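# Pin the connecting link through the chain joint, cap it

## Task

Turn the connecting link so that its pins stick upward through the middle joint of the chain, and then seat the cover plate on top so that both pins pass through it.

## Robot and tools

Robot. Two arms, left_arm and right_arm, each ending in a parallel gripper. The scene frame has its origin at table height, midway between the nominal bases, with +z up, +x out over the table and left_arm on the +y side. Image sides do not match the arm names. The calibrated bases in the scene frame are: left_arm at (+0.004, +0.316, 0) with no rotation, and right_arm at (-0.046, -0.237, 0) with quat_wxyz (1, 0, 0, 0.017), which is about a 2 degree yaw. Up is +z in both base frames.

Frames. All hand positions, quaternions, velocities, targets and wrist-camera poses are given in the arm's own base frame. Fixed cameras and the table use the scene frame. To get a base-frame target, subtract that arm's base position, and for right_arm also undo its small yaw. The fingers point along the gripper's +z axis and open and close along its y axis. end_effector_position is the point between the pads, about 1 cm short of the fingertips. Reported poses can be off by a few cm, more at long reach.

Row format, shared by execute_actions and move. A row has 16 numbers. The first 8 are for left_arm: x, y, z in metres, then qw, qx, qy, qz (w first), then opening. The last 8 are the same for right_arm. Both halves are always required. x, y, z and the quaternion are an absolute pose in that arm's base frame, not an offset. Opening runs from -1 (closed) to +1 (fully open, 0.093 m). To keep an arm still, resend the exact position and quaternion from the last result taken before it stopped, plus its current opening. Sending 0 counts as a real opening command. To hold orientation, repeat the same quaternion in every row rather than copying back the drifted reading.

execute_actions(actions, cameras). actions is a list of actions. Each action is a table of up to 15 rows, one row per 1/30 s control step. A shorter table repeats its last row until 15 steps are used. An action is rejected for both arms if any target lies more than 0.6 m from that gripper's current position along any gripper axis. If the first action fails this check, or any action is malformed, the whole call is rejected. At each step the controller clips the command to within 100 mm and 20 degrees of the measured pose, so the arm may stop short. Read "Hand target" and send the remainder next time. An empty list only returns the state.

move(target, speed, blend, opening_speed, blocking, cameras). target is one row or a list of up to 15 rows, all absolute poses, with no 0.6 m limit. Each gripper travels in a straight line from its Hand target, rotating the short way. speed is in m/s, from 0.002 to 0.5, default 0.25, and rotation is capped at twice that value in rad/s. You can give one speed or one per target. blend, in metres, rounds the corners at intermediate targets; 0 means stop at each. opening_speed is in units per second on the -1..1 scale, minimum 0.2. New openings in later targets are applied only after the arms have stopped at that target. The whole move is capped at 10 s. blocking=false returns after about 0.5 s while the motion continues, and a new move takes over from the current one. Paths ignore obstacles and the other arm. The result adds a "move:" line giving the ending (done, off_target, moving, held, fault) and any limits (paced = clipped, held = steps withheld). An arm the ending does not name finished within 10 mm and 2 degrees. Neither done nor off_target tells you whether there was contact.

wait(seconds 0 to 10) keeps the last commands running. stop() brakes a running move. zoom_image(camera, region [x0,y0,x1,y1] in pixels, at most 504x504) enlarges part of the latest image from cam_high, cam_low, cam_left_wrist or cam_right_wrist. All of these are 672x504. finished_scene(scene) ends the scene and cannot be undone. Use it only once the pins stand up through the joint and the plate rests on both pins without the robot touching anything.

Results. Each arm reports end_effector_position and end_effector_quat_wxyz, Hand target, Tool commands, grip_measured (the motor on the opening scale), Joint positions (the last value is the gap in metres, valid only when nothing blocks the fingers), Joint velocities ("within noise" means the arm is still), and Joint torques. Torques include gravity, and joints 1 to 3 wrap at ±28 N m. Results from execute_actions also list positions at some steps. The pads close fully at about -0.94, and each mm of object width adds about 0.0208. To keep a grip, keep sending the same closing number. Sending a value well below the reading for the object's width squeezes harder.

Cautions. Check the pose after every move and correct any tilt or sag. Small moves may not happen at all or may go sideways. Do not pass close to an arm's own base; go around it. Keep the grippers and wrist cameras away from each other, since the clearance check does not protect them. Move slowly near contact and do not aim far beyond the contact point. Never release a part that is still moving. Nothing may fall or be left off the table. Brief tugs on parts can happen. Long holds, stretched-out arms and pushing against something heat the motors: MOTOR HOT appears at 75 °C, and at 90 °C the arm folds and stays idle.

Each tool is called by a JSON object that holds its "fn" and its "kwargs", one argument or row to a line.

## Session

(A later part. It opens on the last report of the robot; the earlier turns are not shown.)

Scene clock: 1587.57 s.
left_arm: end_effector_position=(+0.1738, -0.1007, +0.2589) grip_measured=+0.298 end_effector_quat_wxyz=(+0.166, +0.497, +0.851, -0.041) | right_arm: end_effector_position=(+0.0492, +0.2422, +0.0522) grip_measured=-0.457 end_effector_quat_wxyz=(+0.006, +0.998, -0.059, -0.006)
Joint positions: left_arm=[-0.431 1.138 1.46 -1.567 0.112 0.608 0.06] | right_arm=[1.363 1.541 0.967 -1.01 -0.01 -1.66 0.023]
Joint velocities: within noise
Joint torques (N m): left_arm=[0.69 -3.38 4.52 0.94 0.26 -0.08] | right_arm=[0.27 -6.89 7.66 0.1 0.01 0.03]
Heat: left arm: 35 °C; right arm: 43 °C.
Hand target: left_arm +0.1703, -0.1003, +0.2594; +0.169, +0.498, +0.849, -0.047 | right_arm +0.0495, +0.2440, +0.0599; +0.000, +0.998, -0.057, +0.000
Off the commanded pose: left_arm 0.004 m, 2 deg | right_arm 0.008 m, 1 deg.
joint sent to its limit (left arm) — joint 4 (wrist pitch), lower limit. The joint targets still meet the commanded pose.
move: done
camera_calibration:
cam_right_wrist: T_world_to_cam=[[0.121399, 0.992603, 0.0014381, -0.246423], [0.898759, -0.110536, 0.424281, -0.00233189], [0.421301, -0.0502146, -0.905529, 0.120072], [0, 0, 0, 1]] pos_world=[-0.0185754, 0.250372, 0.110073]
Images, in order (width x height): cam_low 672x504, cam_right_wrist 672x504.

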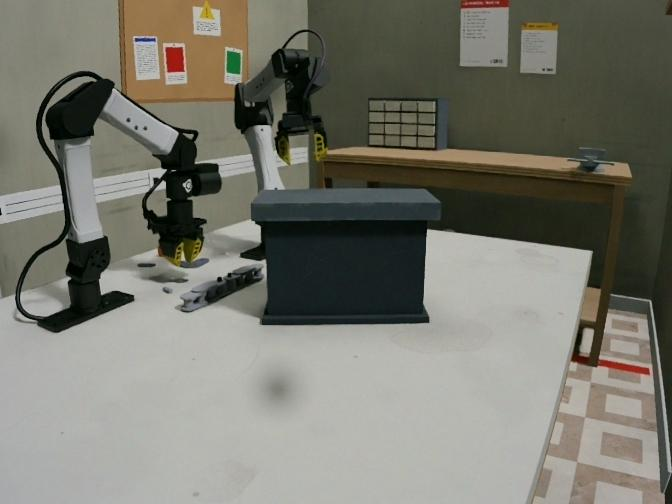

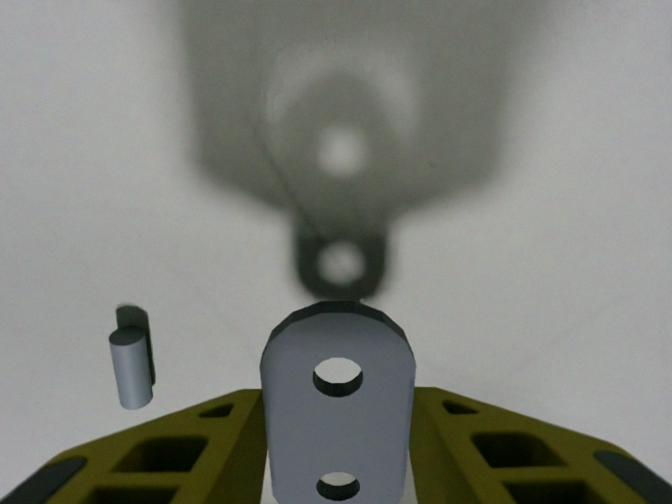

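{"fn": "move", "kwargs": {
  "target": [
    [0.17,-0.10,0.26,0.15,0.50,0.85,-0.05,0.3,0.06,0.235,0.12,0,-0.9983,0.0575,0,-0.7],
    [0.17,-0.10,0.26,0.15,0.50,0.85,-0.05,0.3,0.15,0.225,0.12,0,-0.85,0.52,0,-0.7],
    [0.17,-0.10,0.26,0.15,0.50,0.85,-0.05,0.3,0.183,0.236,0.085,0,-0.7009,0.7133,0,-0.7]
  ],
  "speed": [0.1,0.12,0.08],
  "blend": [0.02,0.02,0]
}}

{"fn": "zoom_image", "kwargs": {
  "camera": "cam_right_wrist",
  "region": [200, 250, 480, 504]
}}

Scene clock: 1617.03 s.
left_arm: end_effector_position=(+0.1738, -0.1007, +0.2589) grip_measured=+0.298 end_effector_quat_wxyz=(+0.166, +0.497, +0.851, -0.041) | right_arm: end_effector_position=(+0.1757, +0.2329, +0.0857) grip_measured=-0.457 end_effector_quat_wxyz=(+0.008, +0.706, -0.708, -0.004)
Joint positions: left_arm=[-0.431 1.138 1.46 -1.567 0.112 0.608 0.06] | right_arm=[0.919 1.675 1.244 -1.154 -0.01 -0.65 0.023]
Joint velocities: within noise
Joint torques (N m): left_arm=[0.69 -3.38 4.51 0.93 0.26 -0.08] | right_arm=[-0.85 -5.83 7.65 0.55 0.07 0.02]
Heat: left arm: 35 °C; right arm: 43 °C.
Hand target: left_arm +0.1703, -0.1003, +0.2594; +0.169, +0.498, +0.849, -0.047 | right_arm +0.1829, +0.2358, +0.0850; +0.000, +0.701, -0.713, +0.000
Off the commanded pose: left_arm 0.004 m, 2 deg | right_arm 0.008 m, 1 deg.
joint sent to its limit (left arm) — joint 4 (wrist pitch), lower limit. The joint targets still meet the commanded pose.
move: done
camera_calibration:
cam_left_wrist: T_world_to_cam=[[-0.854785, -0.512375, -0.0825429, 0.119581], [-0.518251, 0.851154, 0.0833846, 0.194072], [0.0275325, 0.114054, -0.993093, 0.345232], [0, 0, 0, 1]] pos_world=[0.193289, -0.14329, 0.336535]
cam_right_wrist: T_world_to_cam=[[0.999982, -0.00535323, -0.00271717, -0.174166], [-0.00361507, -0.898303, 0.439361, 0.209463], [-0.00479284, -0.439343, -0.898306, 0.261505], [0, 0, 0, 1]] pos_world=[0.176174, 0.302119, 0.142409]

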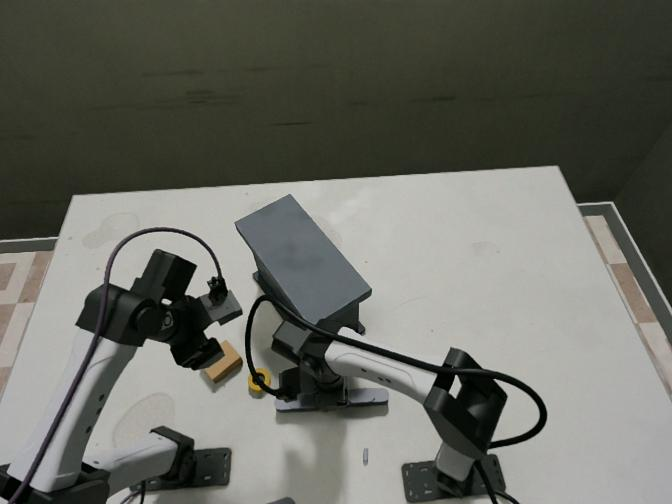

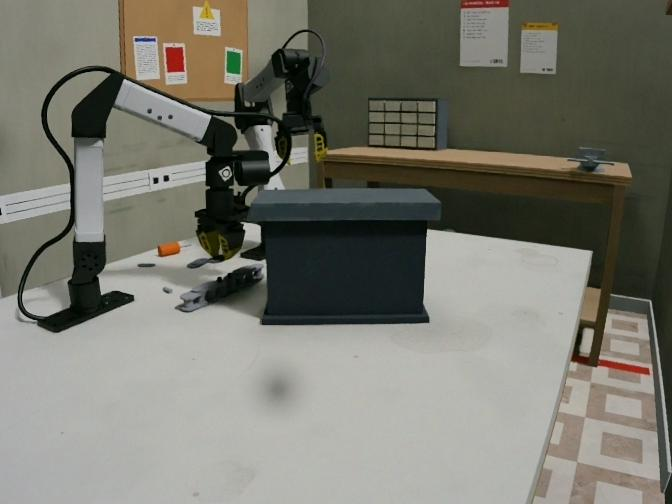

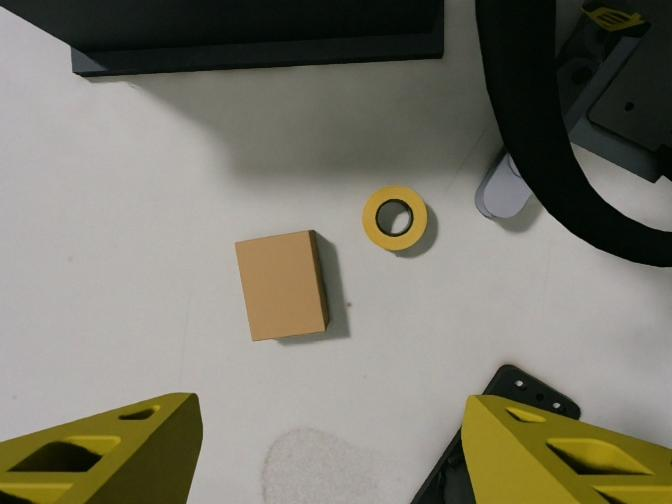

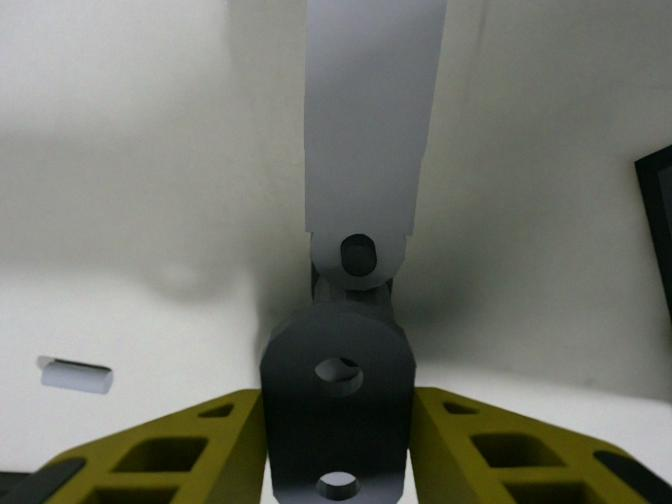

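Scaled by 1.800 from the camera's 672x504 image, which has a finer 960x720 frame.

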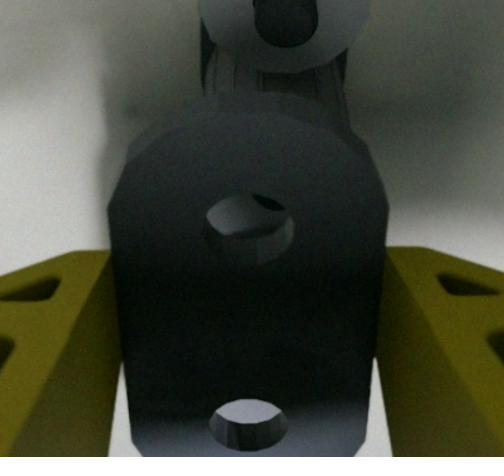

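{"fn": "move", "kwargs": {
  "target": [
    [0.17,-0.10,0.26,0.15,0.50,0.85,-0.05,0.3,0.187,0.2425,0.062,0,-0.7009,0.7133,0,-0.7]
  ],
  "speed": [0.05],
  "cameras": ["cam_right_wrist","cam_low"]
}}

{"fn": "zoom_image", "kwargs": {
  "camera": "cam_right_wrist",
  "region": [230, 230, 450, 504]
}}

{"fn": "zoom_image", "kwargs": {
  "camera": "cam_low",
  "region": [150, 220, 270, 320]
}}

Scene clock: 1642.20 s.
left_arm: end_effector_position=(+0.1738, -0.1007, +0.2589) grip_measured=+0.298 end_effector_quat_wxyz=(+0.166, +0.497, +0.851, -0.041) | right_arm: end_effector_position=(+0.1839, +0.2437, +0.0674) grip_measured=-0.457 end_effector_quat_wxyz=(-0.001, +0.705, -0.709, -0.005)
Joint positions: left_arm=[-0.431 1.138 1.46 -1.567 0.112 0.608 0.06] | right_arm=[0.919 1.725 1.226 -1.068 -0.01 -0.647 0.023]
Joint velocities: within noise
Joint torques (N m): left_arm=[0.69 -3.4 4.51 0.94 0.26 -0.08] | right_arm=[-0.7 -6.42 5.65 0.55 0.08 0.05]
Heat: left arm: 35 °C; right arm: 44 °C.
Hand target: left_arm +0.1703, -0.1003, +0.2594; +0.169, +0.498, +0.849, -0.047 | right_arm +0.1869, +0.2424, +0.0621; +0.000, +0.701, -0.713, +0.000
Off the commanded pose: left_arm 0.004 m, 2 deg | right_arm 0.006 m, 1 deg.
joint sent to its limit (left arm) — joint 4 (wrist pitch), lower limit. The joint targets still meet the commanded pose.
move: done
camera_calibration:
cam_right_wrist: T_world_to_cam=[[0.99993, -0.00844528, 0.00828965, -0.182401], [-0.0111731, -0.904564, 0.426192, 0.231063], [0.00389921, -0.426254, -0.904595, 0.245484], [0, 0, 0, 1]] pos_world=[0.184013, 0.31211, 0.125099]
Images, in order (width x height): cam_low 672x504, cam_right_wrist 672x504.

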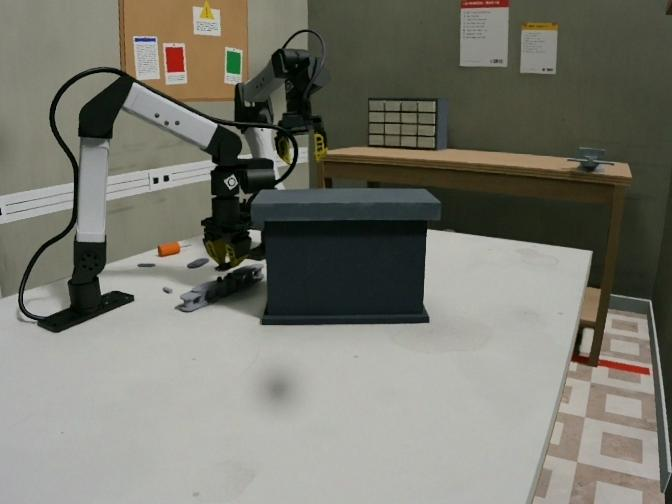

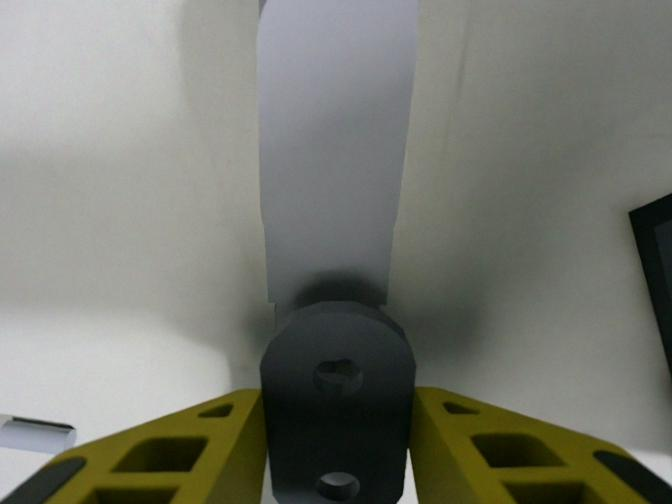

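Scaled by 1.839 from the camera's 672x504 image, which has a finer 960x720 frame.

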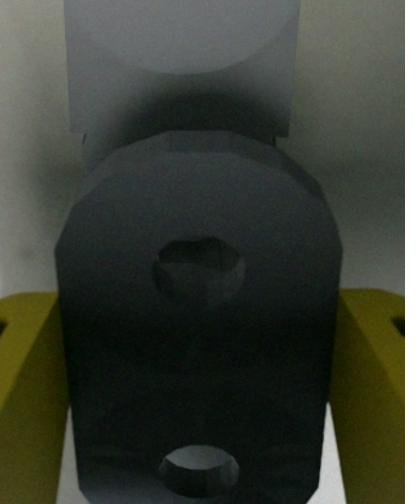

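Scaled by 4.200 from the camera's 672x504 image, which has a finer 960x720 frame.

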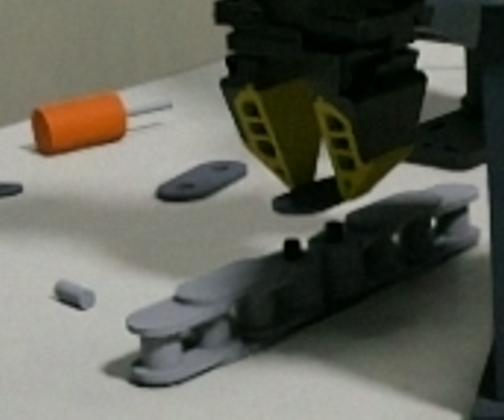

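{"fn": "move", "kwargs": {
  "target": [
    [0.17,-0.10,0.26,0.15,0.50,0.85,-0.05,0.3,0.1845,0.2375,0.058,0,-0.7009,0.7133,0,-0.7]
  ],
  "speed": [0.03],
  "cameras": ["cam_right_wrist","cam_low"]
}}

{"fn": "zoom_image", "kwargs": {
  "camera": "cam_right_wrist",
  "region": [230, 230, 450, 504]
}}

{"fn": "zoom_image", "kwargs": {
  "camera": "cam_low",
  "region": [180, 240, 270, 310]
}}

Scene clock: 1654.80 s.
left_arm: end_effector_position=(+0.1738, -0.1007, +0.2589) grip_measured=+0.298 end_effector_quat_wxyz=(+0.166, +0.497, +0.851, -0.041) | right_arm: end_effector_position=(+0.1804, +0.2391, +0.0592) grip_measured=-0.457 end_effector_quat_wxyz=(+0.006, +0.705, -0.709, -0.004)
Joint positions: left_arm=[-0.431 1.138 1.46 -1.567 0.112 0.608 0.06] | right_arm=[0.919 1.725 1.192 -1.049 -0.01 -0.647 0.023]
Joint velocities: within noise
Joint torques (N m): left_arm=[0.69 -3.38 4.53 0.93 0.26 -0.08] | right_arm=[-1.11 -7.76 5.41 0.56 0.04 -0.01]
Heat: left arm: 34 °C; right arm: 44 °C.
Hand target: left_arm +0.1703, -0.1003, +0.2594; +0.169, +0.498, +0.849, -0.047 | right_arm +0.1845, +0.2375, +0.0581; +0.000, +0.701, -0.713, +0.000
Off the commanded pose: left_arm 0.004 m, 2 deg | right_arm 0.005 m, 1 deg.
joint sent to its limit (left arm) — joint 4 (wrist pitch), lower limit. The joint targets still meet the commanded pose.
move: done
camera_calibration:
cam_right_wrist: T_world_to_cam=[[0.999961, -0.00878132, -0.000410228, -0.178251], [-0.00772073, -0.899588, 0.436671, 0.227874], [-0.00420358, -0.436651, -0.899621, 0.23982], [0, 0, 0, 1]] pos_world=[0.181012, 0.308145, 0.116168]
Images, in order (width x height): cam_low 672x504, cam_right_wrist 672x504.

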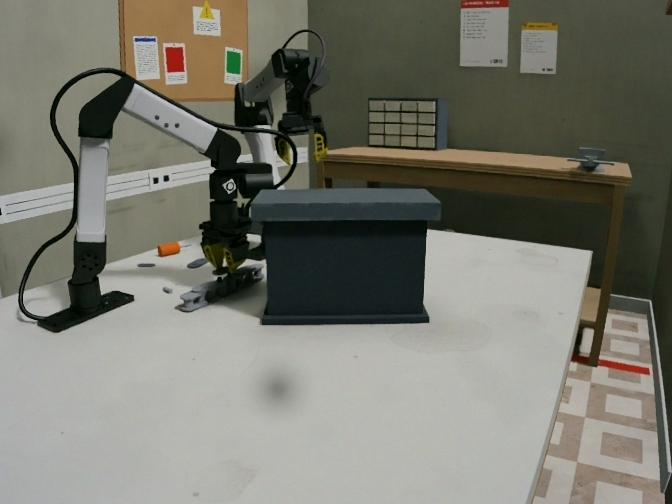

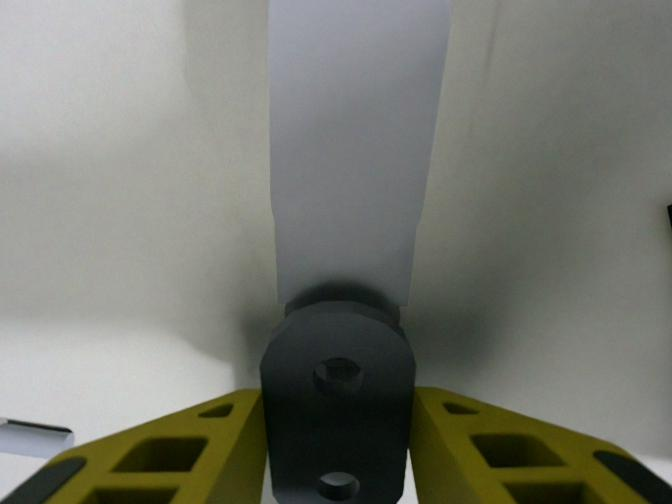

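Scaled by 1.839 from the camera's 672x504 image, which has a finer 960x720 frame.

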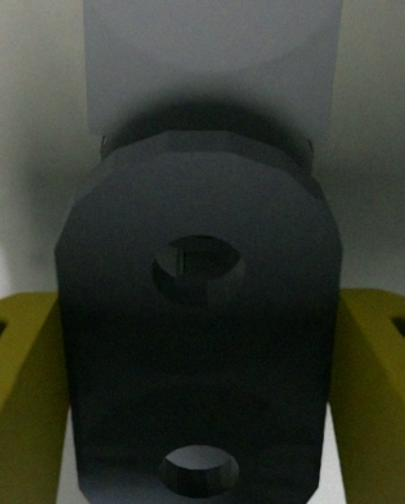

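Scaled by 5.600 from the camera's 672x504 image, which has a finer 960x720 frame.

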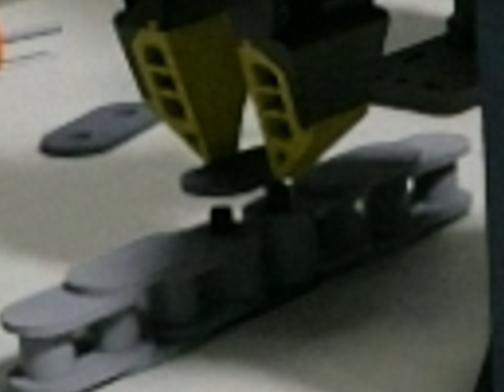

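{"fn": "move", "kwargs": {
  "target": [
    [0.17,-0.10,0.26,0.15,0.50,0.85,-0.05,0.3,0.1845,0.235,0.072,0,-0.7009,0.7133,0,-0.7],
    [0.17,-0.10,0.26,0.15,0.50,0.85,-0.05,0.3,0.1835,0.207,0.064,0,-0.7009,0.7133,0,-0.7]
  ],
  "speed": [0.05,0.05],
  "cameras": ["cam_right_wrist","cam_low"]
}}

{"fn": "zoom_image", "kwargs": {
  "camera": "cam_right_wrist",
  "region": [260, 120, 420, 280]
}}

{"fn": "zoom_image", "kwargs": {
  "camera": "cam_right_wrist",
  "region": [260, 260, 420, 420]
}}

Scene clock: 1787.23 s.
left_arm: end_effector_position=(+0.1738, -0.1007, +0.2589) grip_measured=+0.298 end_effector_quat_wxyz=(+0.166, +0.497, +0.851, -0.041) | right_arm: end_effector_position=(+0.1800, +0.2084, +0.0609) grip_measured=-0.457 end_effector_quat_wxyz=(+0.012, +0.700, -0.714, -0.003)
Joint positions: left_arm=[-0.431 1.138 1.46 -1.567 0.112 0.608 0.06] | right_arm=[0.853 1.647 1.111 -1.059 -0.008 -0.699 0.023]
Joint velocities: within noise
Joint torques (N m): left_arm=[0.68 -3.38 4.51 0.94 0.26 -0.08] | right_arm=[-0.84 -8.47 5.53 0.46 0.05 -0.11]
Heat: left arm: 34 °C; right arm: 43 °C.
Hand target: left_arm +0.1703, -0.1003, +0.2594; +0.169, +0.498, +0.849, -0.047 | right_arm +0.1834, +0.2070, +0.0640; +0.000, +0.701, -0.713, +0.000
Off the commanded pose: left_arm 0.004 m, 2 deg | right_arm 0.005 m, 1 deg.
joint sent to its limit (left arm) — joint 4 (wrist pitch), lower limit. The joint targets still meet the commanded pose.
move: done
camera_calibration:
cam_right_wrist: T_world_to_cam=[[0.999732, -0.0217704, -0.00784938, -0.174882], [-0.0159757, -0.894628, 0.446526, 0.19938], [-0.0167433, -0.446281, -0.894736, 0.231916], [0, 0, 0, 1]] pos_world=[0.181903, 0.278063, 0.117102]
Images, in order (width x height): cam_low 672x504, cam_right_wrist 672x504.

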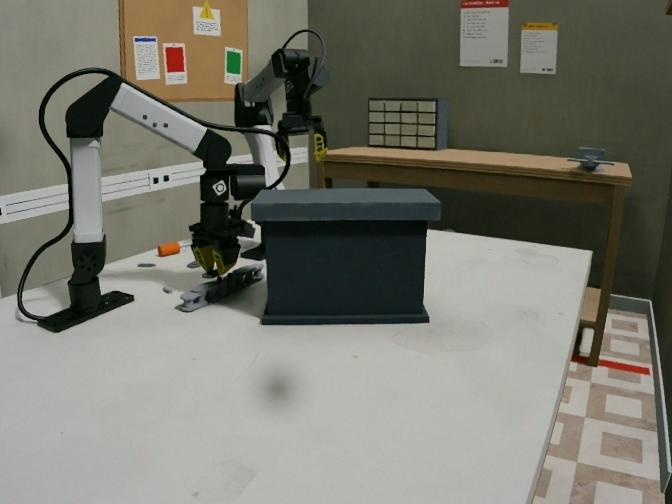

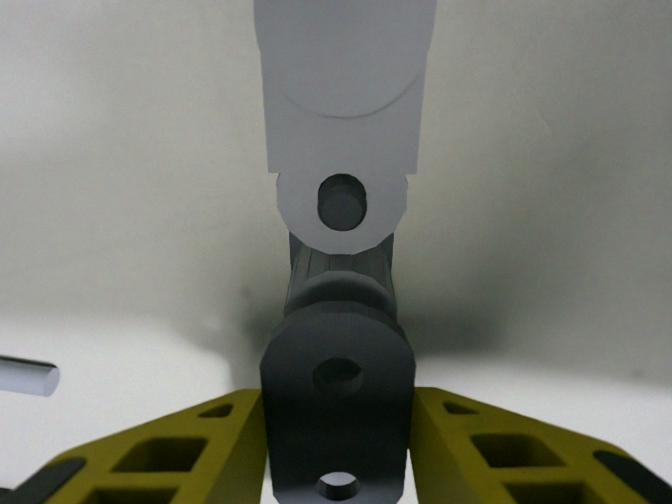

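Scaled by 3.150 from the camera's 672x504 image, which has a finer 960x720 frame.

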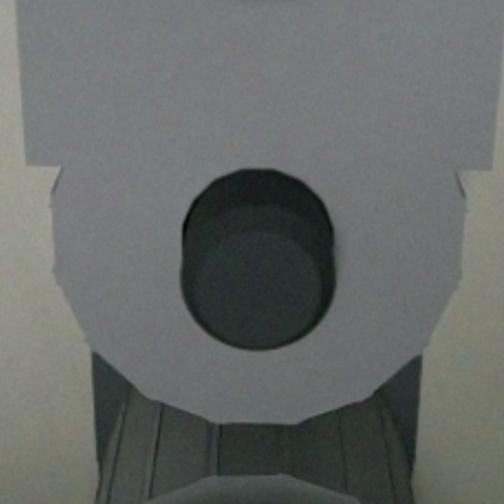

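Scaled by 3.150 from the camera's 672x504 image, which has a finer 960x720 frame.

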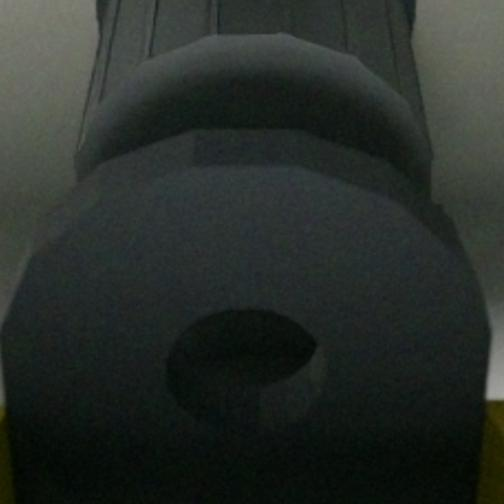

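{"fn": "move", "kwargs": {
  "target": [
    [0.17,-0.10,0.26,0.15,0.50,0.85,-0.05,0.3,0.185,0.225,0.072,0,-0.7009,0.7133,0,-0.7],
    [0.17,-0.10,0.26,0.15,0.50,0.85,-0.05,0.3,0.1855,0.2355,0.056,0,-0.7009,0.7133,0,-0.7]
  ],
  "speed": [0.05,0.03],
  "cameras": ["cam_right_wrist","cam_low"]
}}

{"fn": "zoom_image", "kwargs": {
  "camera": "cam_right_wrist",
  "region": [260, 260, 420, 420]
}}

{"fn": "zoom_image", "kwargs": {
  "camera": "cam_low",
  "region": [180, 240, 270, 310]
}}

Scene clock: 1828.57 s.
left_arm: end_effector_position=(+0.1738, -0.1007, +0.2589) grip_measured=+0.298 end_effector_quat_wxyz=(+0.166, +0.497, +0.851, -0.041) | right_arm: end_effector_position=(+0.1829, +0.2308, +0.0580) grip_measured=-0.457 end_effector_quat_wxyz=(+0.005, +0.701, -0.713, -0.003)
Joint positions: left_arm=[-0.431 1.138 1.46 -1.567 0.112 0.608 0.06] | right_arm=[0.896 1.708 1.167 -1.04 -0.008 -0.658 0.023]
Joint velocities: within noise
Joint torques (N m): left_arm=[0.69 -3.4 4.51 0.94 0.26 -0.08] | right_arm=[0.36 -5.97 6.75 0.51 0.02 0.08]
Heat: left arm: 34 °C; right arm: 44 °C.
Hand target: left_arm +0.1703, -0.1003, +0.2594; +0.169, +0.498, +0.849, -0.047 | right_arm +0.1854, +0.2354, +0.0560; +0.000, +0.701, -0.713, +0.000
Off the commanded pose: left_arm 0.004 m, 2 deg | right_arm 0.006 m, 1 deg.
joint sent to its limit (left arm) — joint 4 (wrist pitch), lower limit. The joint targets still meet the commanded pose.
move: done
camera_calibration:
cam_right_wrist: T_world_to_cam=[[0.999794, -0.0202015, 0.00184516, -0.178308], [-0.0189748, -0.899148, 0.437234, 0.222942], [-0.00717369, -0.437179, -0.899346, 0.235736], [0, 0, 0, 1]] pos_world=[0.184192, 0.299915, 0.114859]
Images, in order (width x height): cam_low 672x504, cam_right_wrist 672x504.

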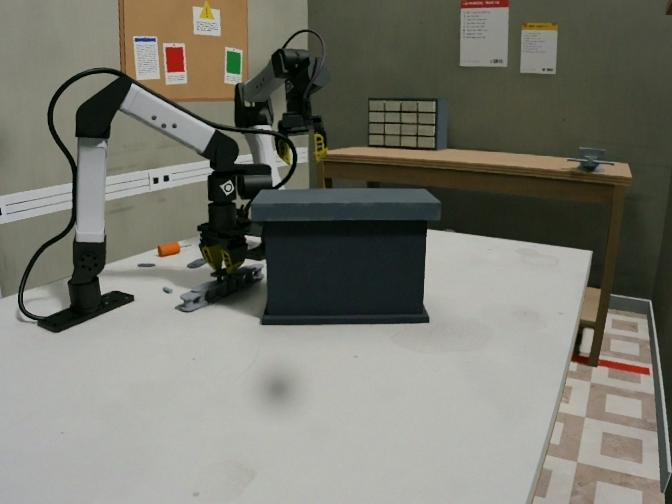

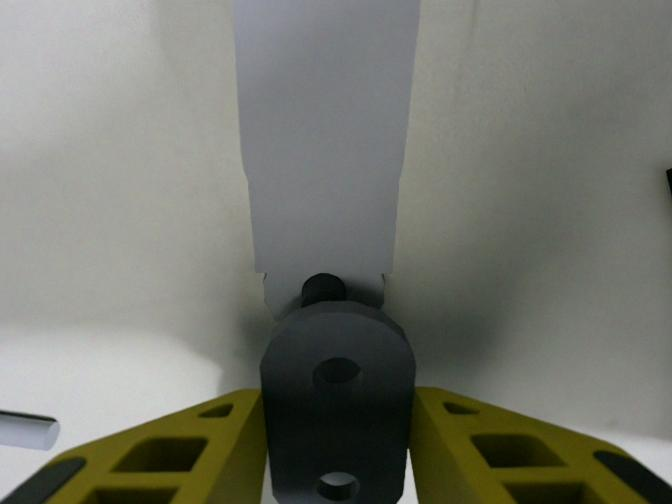

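Scaled by 3.150 from the camera's 672x504 image, which has a finer 960x720 frame.

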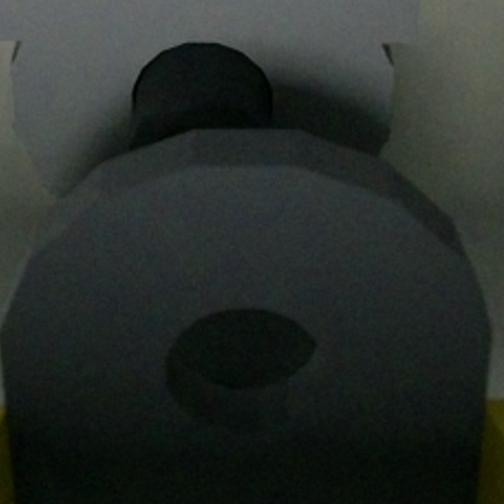

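Scaled by 5.600 from the camera's 672x504 image, which has a finer 960x720 frame.

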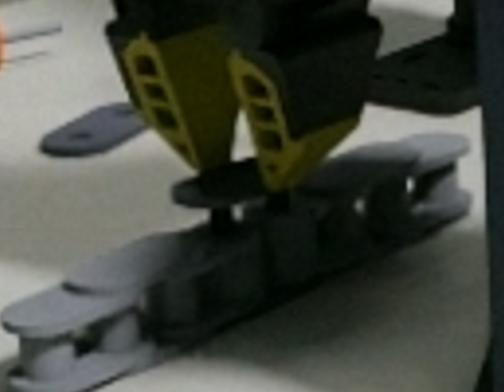

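{"fn": "move", "kwargs": {
  "target": [
    [0.17,-0.10,0.26,0.15,0.50,0.85,-0.05,0.3,0.184,0.2400,0.056,0,-0.7009,0.7133,0,-0.7]
  ],
  "speed": [0.03],
  "cameras": ["cam_right_wrist","cam_low"]
}}

{"fn": "zoom_image", "kwargs": {
  "camera": "cam_right_wrist",
  "region": [260, 260, 420, 420]
}}

{"fn": "zoom_image", "kwargs": {
  "camera": "cam_low",
  "region": [180, 240, 270, 310]
}}

Scene clock: 1883.80 s.
left_arm: end_effector_position=(+0.1738, -0.1007, +0.2589) grip_measured=+0.298 end_effector_quat_wxyz=(+0.166, +0.497, +0.851, -0.041) | right_arm: end_effector_position=(+0.1797, +0.2331, +0.0557) grip_measured=-0.457 end_effector_quat_wxyz=(+0.009, +0.701, -0.713, -0.003)
Joint positions: left_arm=[-0.431 1.138 1.46 -1.567 0.112 0.608 0.06] | right_arm=[0.909 1.716 1.167 -1.039 -0.008 -0.645 0.023]
Joint velocities: within noise
Joint torques (N m): left_arm=[0.7 -3.38 4.52 0.94 0.26 -0.08] | right_arm=[0.05 -5.93 7.68 0.49 0 0.08]
Heat: left arm: 34 °C; right arm: 41 °C.
Hand target: left_arm +0.1703, -0.1003, +0.2594; +0.169, +0.498, +0.849, -0.047 | right_arm +0.1838, +0.2399, +0.0561; +0.000, +0.701, -0.713, +0.000
Off the commanded pose: left_arm 0.004 m, 2 deg | right_arm 0.008 m, 1 deg.
joint sent to its limit (left arm) — joint 4 (wrist pitch), lower limit. The joint targets still meet the commanded pose.
move: done
camera_calibration:
cam_right_wrist: T_world_to_cam=[[0.999801, -0.0198203, -0.00245288, -0.174889], [-0.016688, -0.896568, 0.442592, 0.224616], [-0.0109715, -0.442462, -0.89672, 0.236396], [0, 0, 0, 1]] pos_world=[0.181196, 0.302514, 0.112139]
Images, in order (width x height): cam_low 672x504, cam_right_wrist 672x504.

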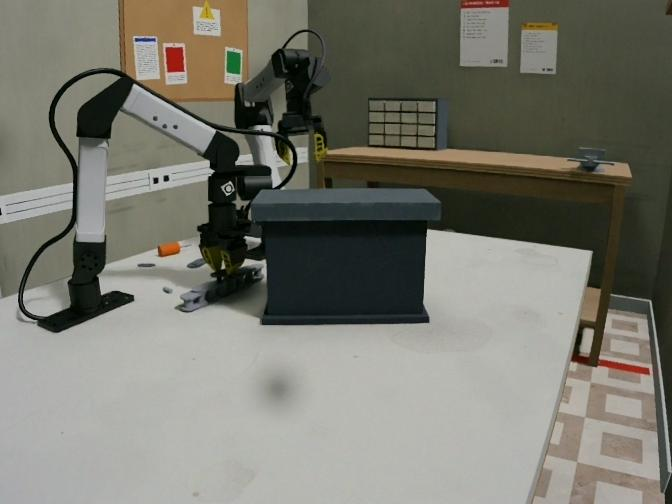

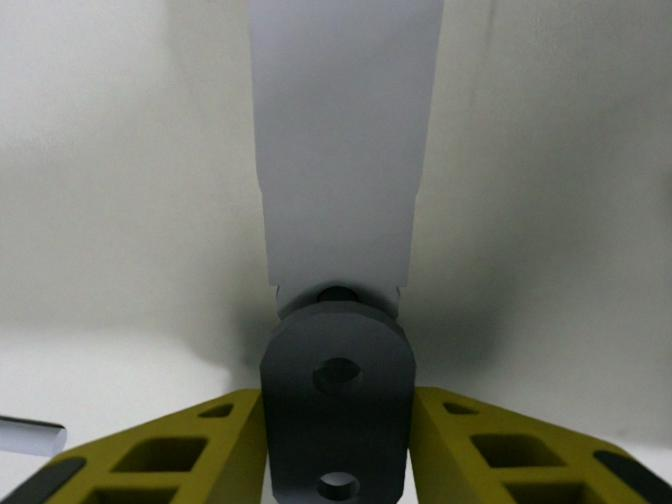

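Scaled by 3.150 from the camera's 672x504 image, which has a finer 960x720 frame.

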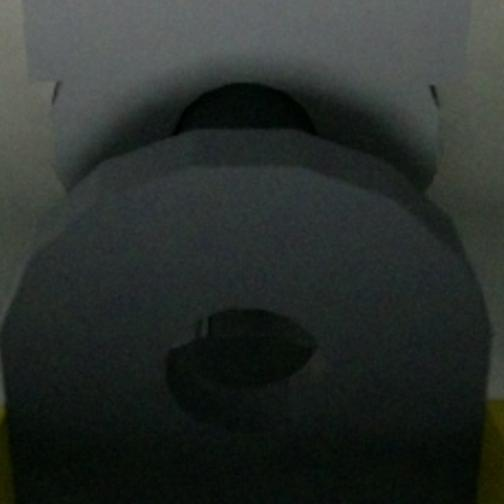

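Scaled by 5.600 from the camera's 672x504 image, which has a finer 960x720 frame.

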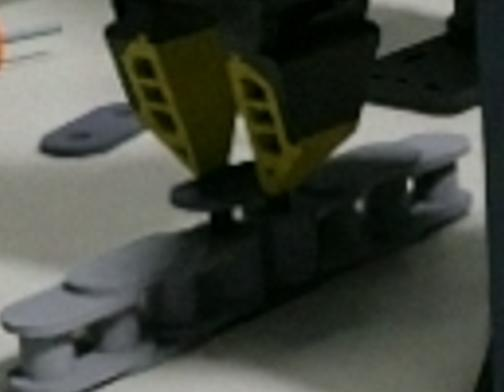

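{"fn": "move", "kwargs": {
  "target": [
    [0.17,-0.10,0.26,0.15,0.50,0.85,-0.05,0.3,0.1842,0.2445,0.056,0,-0.7009,0.7133,0,-0.7]
  ],
  "speed": [0.03],
  "cameras": ["cam_right_wrist","cam_low"]
}}

{"fn": "zoom_image", "kwargs": {
  "camera": "cam_right_wrist",
  "region": [260, 260, 420, 420]
}}

{"fn": "zoom_image", "kwargs": {
  "camera": "cam_low",
  "region": [180, 240, 270, 310]
}}

Scene clock: 1896.63 s.
left_arm: end_effector_position=(+0.1738, -0.1007, +0.2589) grip_measured=+0.298 end_effector_quat_wxyz=(+0.166, +0.497, +0.851, -0.041) | right_arm: end_effector_position=(+0.1802, +0.2376, +0.0554) grip_measured=-0.457 end_effector_quat_wxyz=(+0.008, +0.701, -0.713, -0.003)
Joint positions: left_arm=[-0.431 1.138 1.46 -1.567 0.112 0.608 0.06] | right_arm=[0.917 1.729 1.181 -1.039 -0.008 -0.636 0.023]
Joint velocities: within noise
Joint torques (N m): left_arm=[0.68 -3.38 4.49 0.94 0.26 -0.08] | right_arm=[0.14 -5.97 7.87 0.54 -0.03 0.13]
Heat: left arm: 34 °C; right arm: 42 °C.
Hand target: left_arm +0.1703, -0.1003, +0.2594; +0.169, +0.498, +0.849, -0.047 | right_arm +0.1841, +0.2444, +0.0560; +0.000, +0.701, -0.713, +0.000
Off the commanded pose: left_arm 0.004 m, 2 deg | right_arm 0.008 m, 1 deg.
joint sent to its limit (left arm) — joint 4 (wrist pitch), lower limit. The joint targets still meet the commanded pose.
move: done
camera_calibration:
cam_right_wrist: T_world_to_cam=[[0.999795, -0.0201987, -0.00170031, -0.175218], [-0.0173685, -0.896901, 0.44189, 0.229006], [-0.0104506, -0.441769, -0.897068, 0.237912], [0, 0, 0, 1]] pos_world=[0.181646, 0.306959, 0.111931]
Images, in order (width x height): cam_low 672x504, cam_right_wrist 672x504.

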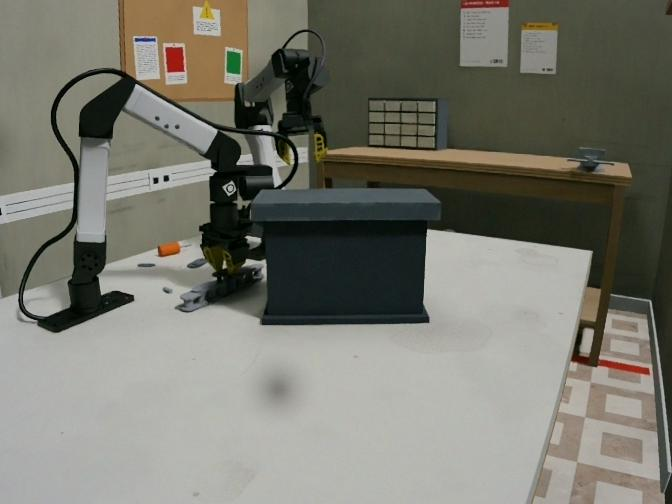

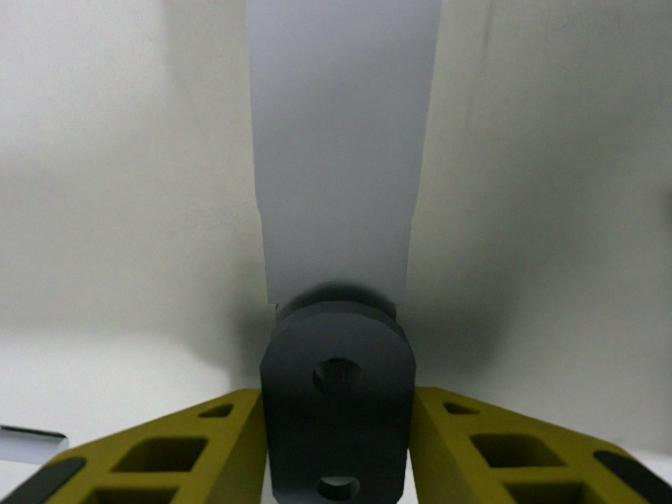

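Scaled by 3.150 from the camera's 672x504 image, which has a finer 960x720 frame.

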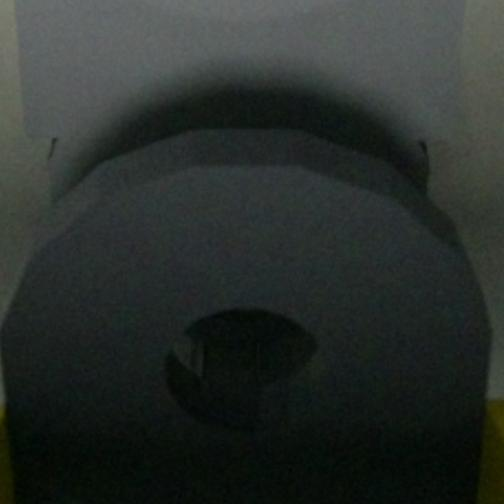

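Scaled by 5.600 from the camera's 672x504 image, which has a finer 960x720 frame.

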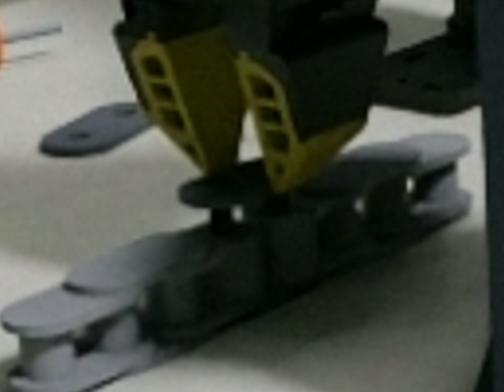

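{"fn": "move", "kwargs": {
  "target": [
    [0.17,-0.10,0.26,0.15,0.50,0.85,-0.05,0.3,0.1842,0.2442,0.050,0,-0.7009,0.7133,0,-0.7]
  ],
  "speed": [0.02],
  "cameras": ["cam_right_wrist","cam_low"]
}}

{"fn": "zoom_image", "kwargs": {
  "camera": "cam_right_wrist",
  "region": [260, 260, 420, 420]
}}

{"fn": "zoom_image", "kwargs": {
  "camera": "cam_low",
  "region": [180, 240, 270, 310]
}}

Scene clock: 1908.77 s.
left_arm: end_effector_position=(+0.1738, -0.1007, +0.2589) grip_measured=+0.298 end_effector_quat_wxyz=(+0.166, +0.497, +0.851, -0.041) | right_arm: end_effector_position=(+0.1827, +0.2409, +0.0535) grip_measured=-0.457 end_effector_quat_wxyz=(+0.002, +0.701, -0.713, -0.004)
Joint positions: left_arm=[-0.431 1.138 1.46 -1.567 0.112 0.608 0.06] | right_arm=[0.917 1.736 1.181 -1.02 -0.008 -0.636 0.023]
Joint velocities: within noise
Joint torques (N m): left_arm=[0.68 -3.38 4.52 0.94 0.26 -0.08] | right_arm=[0.36 -6 6.35 0.56 0.05 0.09]
Heat: left arm: 33 °C; right arm: 43 °C.
Hand target: left_arm +0.1703, -0.1003, +0.2594; +0.169, +0.498, +0.849, -0.047 | right_arm +0.1842, +0.2441, +0.0500; +0.000, +0.701, -0.713, +0.000
Off the commanded pose: left_arm 0.004 m, 2 deg | right_arm 0.005 m, 1 deg.
joint sent to its limit (left arm) — joint 4 (wrist pitch), lower limit. The joint targets still meet the commanded pose.
move: done
camera_calibration:
cam_right_wrist: T_world_to_cam=[[0.999765, -0.02098, 0.00552106, -0.177868], [-0.0213014, -0.901123, 0.43304, 0.235036], [-0.00411002, -0.433056, -0.901358, 0.234696], [0, 0, 0, 1]] pos_world=[0.183798, 0.309701, 0.110747]
Images, in order (width x height): cam_low 672x504, cam_right_wrist 672x504.

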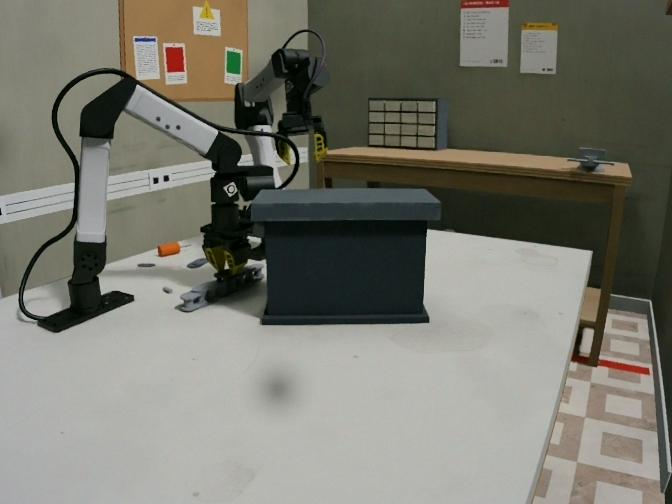

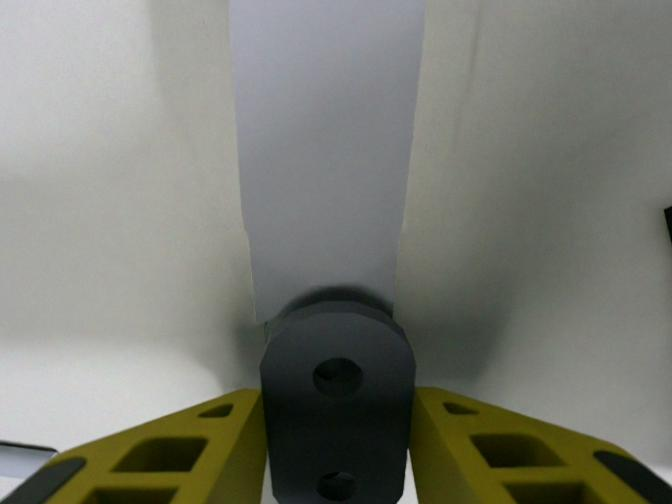

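Scaled by 3.150 from the camera's 672x504 image, which has a finer 960x720 frame.

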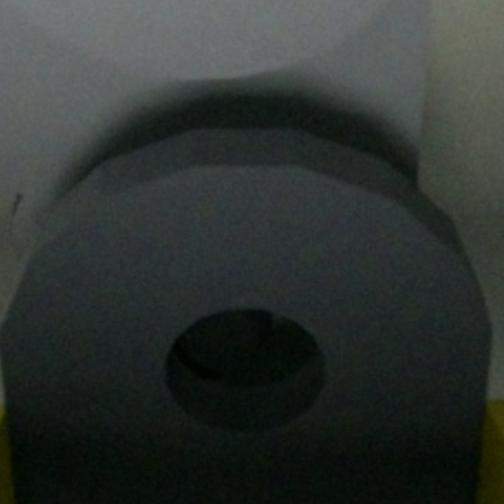

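Scaled by 5.600 from the camera's 672x504 image, which has a finer 960x720 frame.

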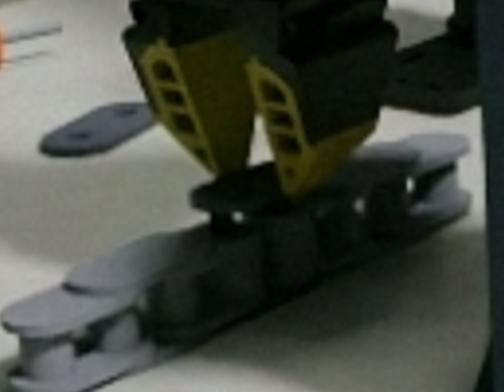

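{"fn": "move", "kwargs": {
  "target": [
    [0.17,-0.10,0.26,0.15,0.50,0.85,-0.05,0.3,0.183,0.234,0.09,0,-0.7009,0.7133,0,-0.7],
    [0.17,-0.10,0.26,0.15,0.50,0.85,-0.05,0.3,0.183,0.236,0.052,0,-0.7009,0.7133,0,-0.7]
  ],
  "speed": [0.06,0.03],
  "cameras": ["cam_right_wrist","cam_low"]
}}

{"fn": "zoom_image", "kwargs": {
  "camera": "cam_right_wrist",
  "region": [260, 260, 420, 420]
}}

{"fn": "zoom_image", "kwargs": {
  "camera": "cam_low",
  "region": [180, 240, 270, 310]
}}

Scene clock: 1922.67 s.
left_arm: end_effector_position=(+0.1738, -0.1007, +0.2589) grip_measured=+0.298 end_effector_quat_wxyz=(+0.166, +0.497, +0.851, -0.041) | right_arm: end_effector_position=(+0.1801, +0.2375, +0.0575) grip_measured=-0.457 end_effector_quat_wxyz=(-0.002, +0.702, -0.712, -0.004)
Joint positions: left_arm=[-0.431 1.138 1.46 -1.567 0.112 0.608 0.06] | right_arm=[0.917 1.708 1.166 -1.024 -0.008 -0.638 0.023]
Joint velocities: within noise
Joint torques (N m): left_arm=[0.7 -3.4 4.52 0.93 0.26 -0.09] | right_arm=[-0.66 -5.87 5.31 0.57 0.01 0.01]
Heat: left arm: 33 °C; right arm: 43 °C.
Hand target: left_arm +0.1703, -0.1003, +0.2594; +0.169, +0.498, +0.849, -0.047 | right_arm +0.1830, +0.2360, +0.0521; +0.000, +0.701, -0.713, +0.000
Off the commanded pose: left_arm 0.004 m, 2 deg | right_arm 0.006 m, 1 deg.
joint sent to its limit (left arm) — joint 4 (wrist pitch), lower limit. The joint targets still meet the commanded pose.
move: done
camera_calibration:
cam_right_wrist: T_world_to_cam=[[0.999779, -0.0183607, 0.0102774, -0.176234], [-0.0209916, -0.903923, 0.427181, 0.23113], [0.00144666, -0.427302, -0.904108, 0.234537], [0, 0, 0, 1]] pos_world=[0.180707, 0.305906, 0.115124]
Images, in order (width x height): cam_low 672x504, cam_right_wrist 672x504.

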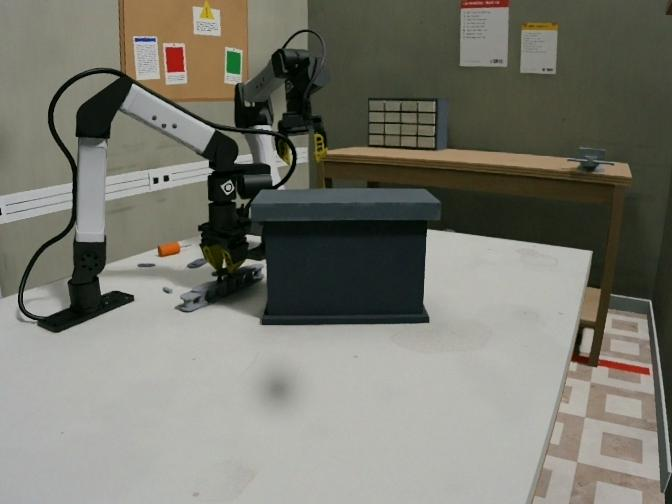

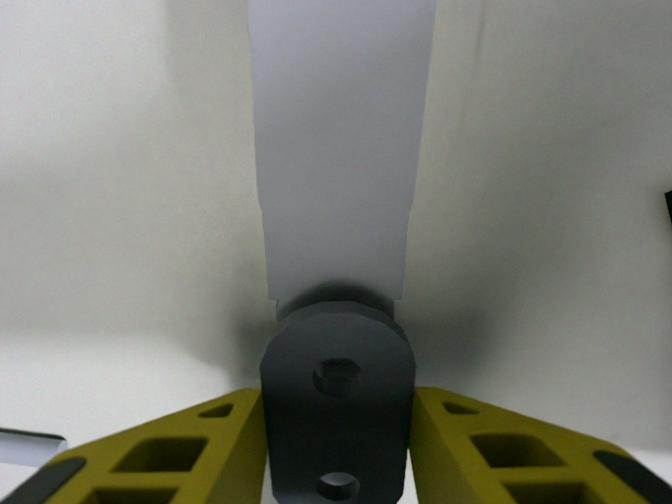

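Scaled by 3.150 from the camera's 672x504 image, which has a finer 960x720 frame.

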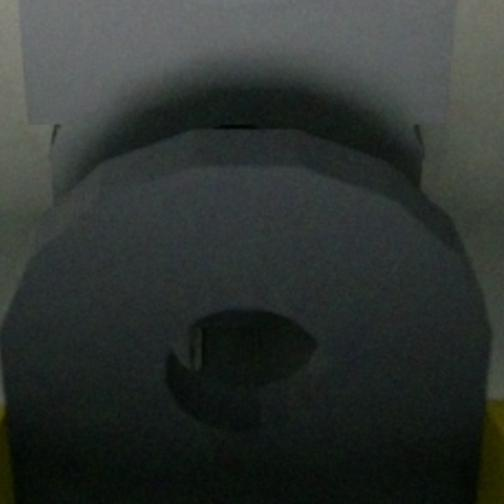

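Scaled by 5.600 from the camera's 672x504 image, which has a finer 960x720 frame.

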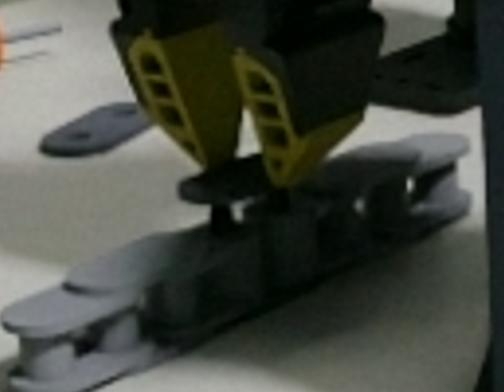

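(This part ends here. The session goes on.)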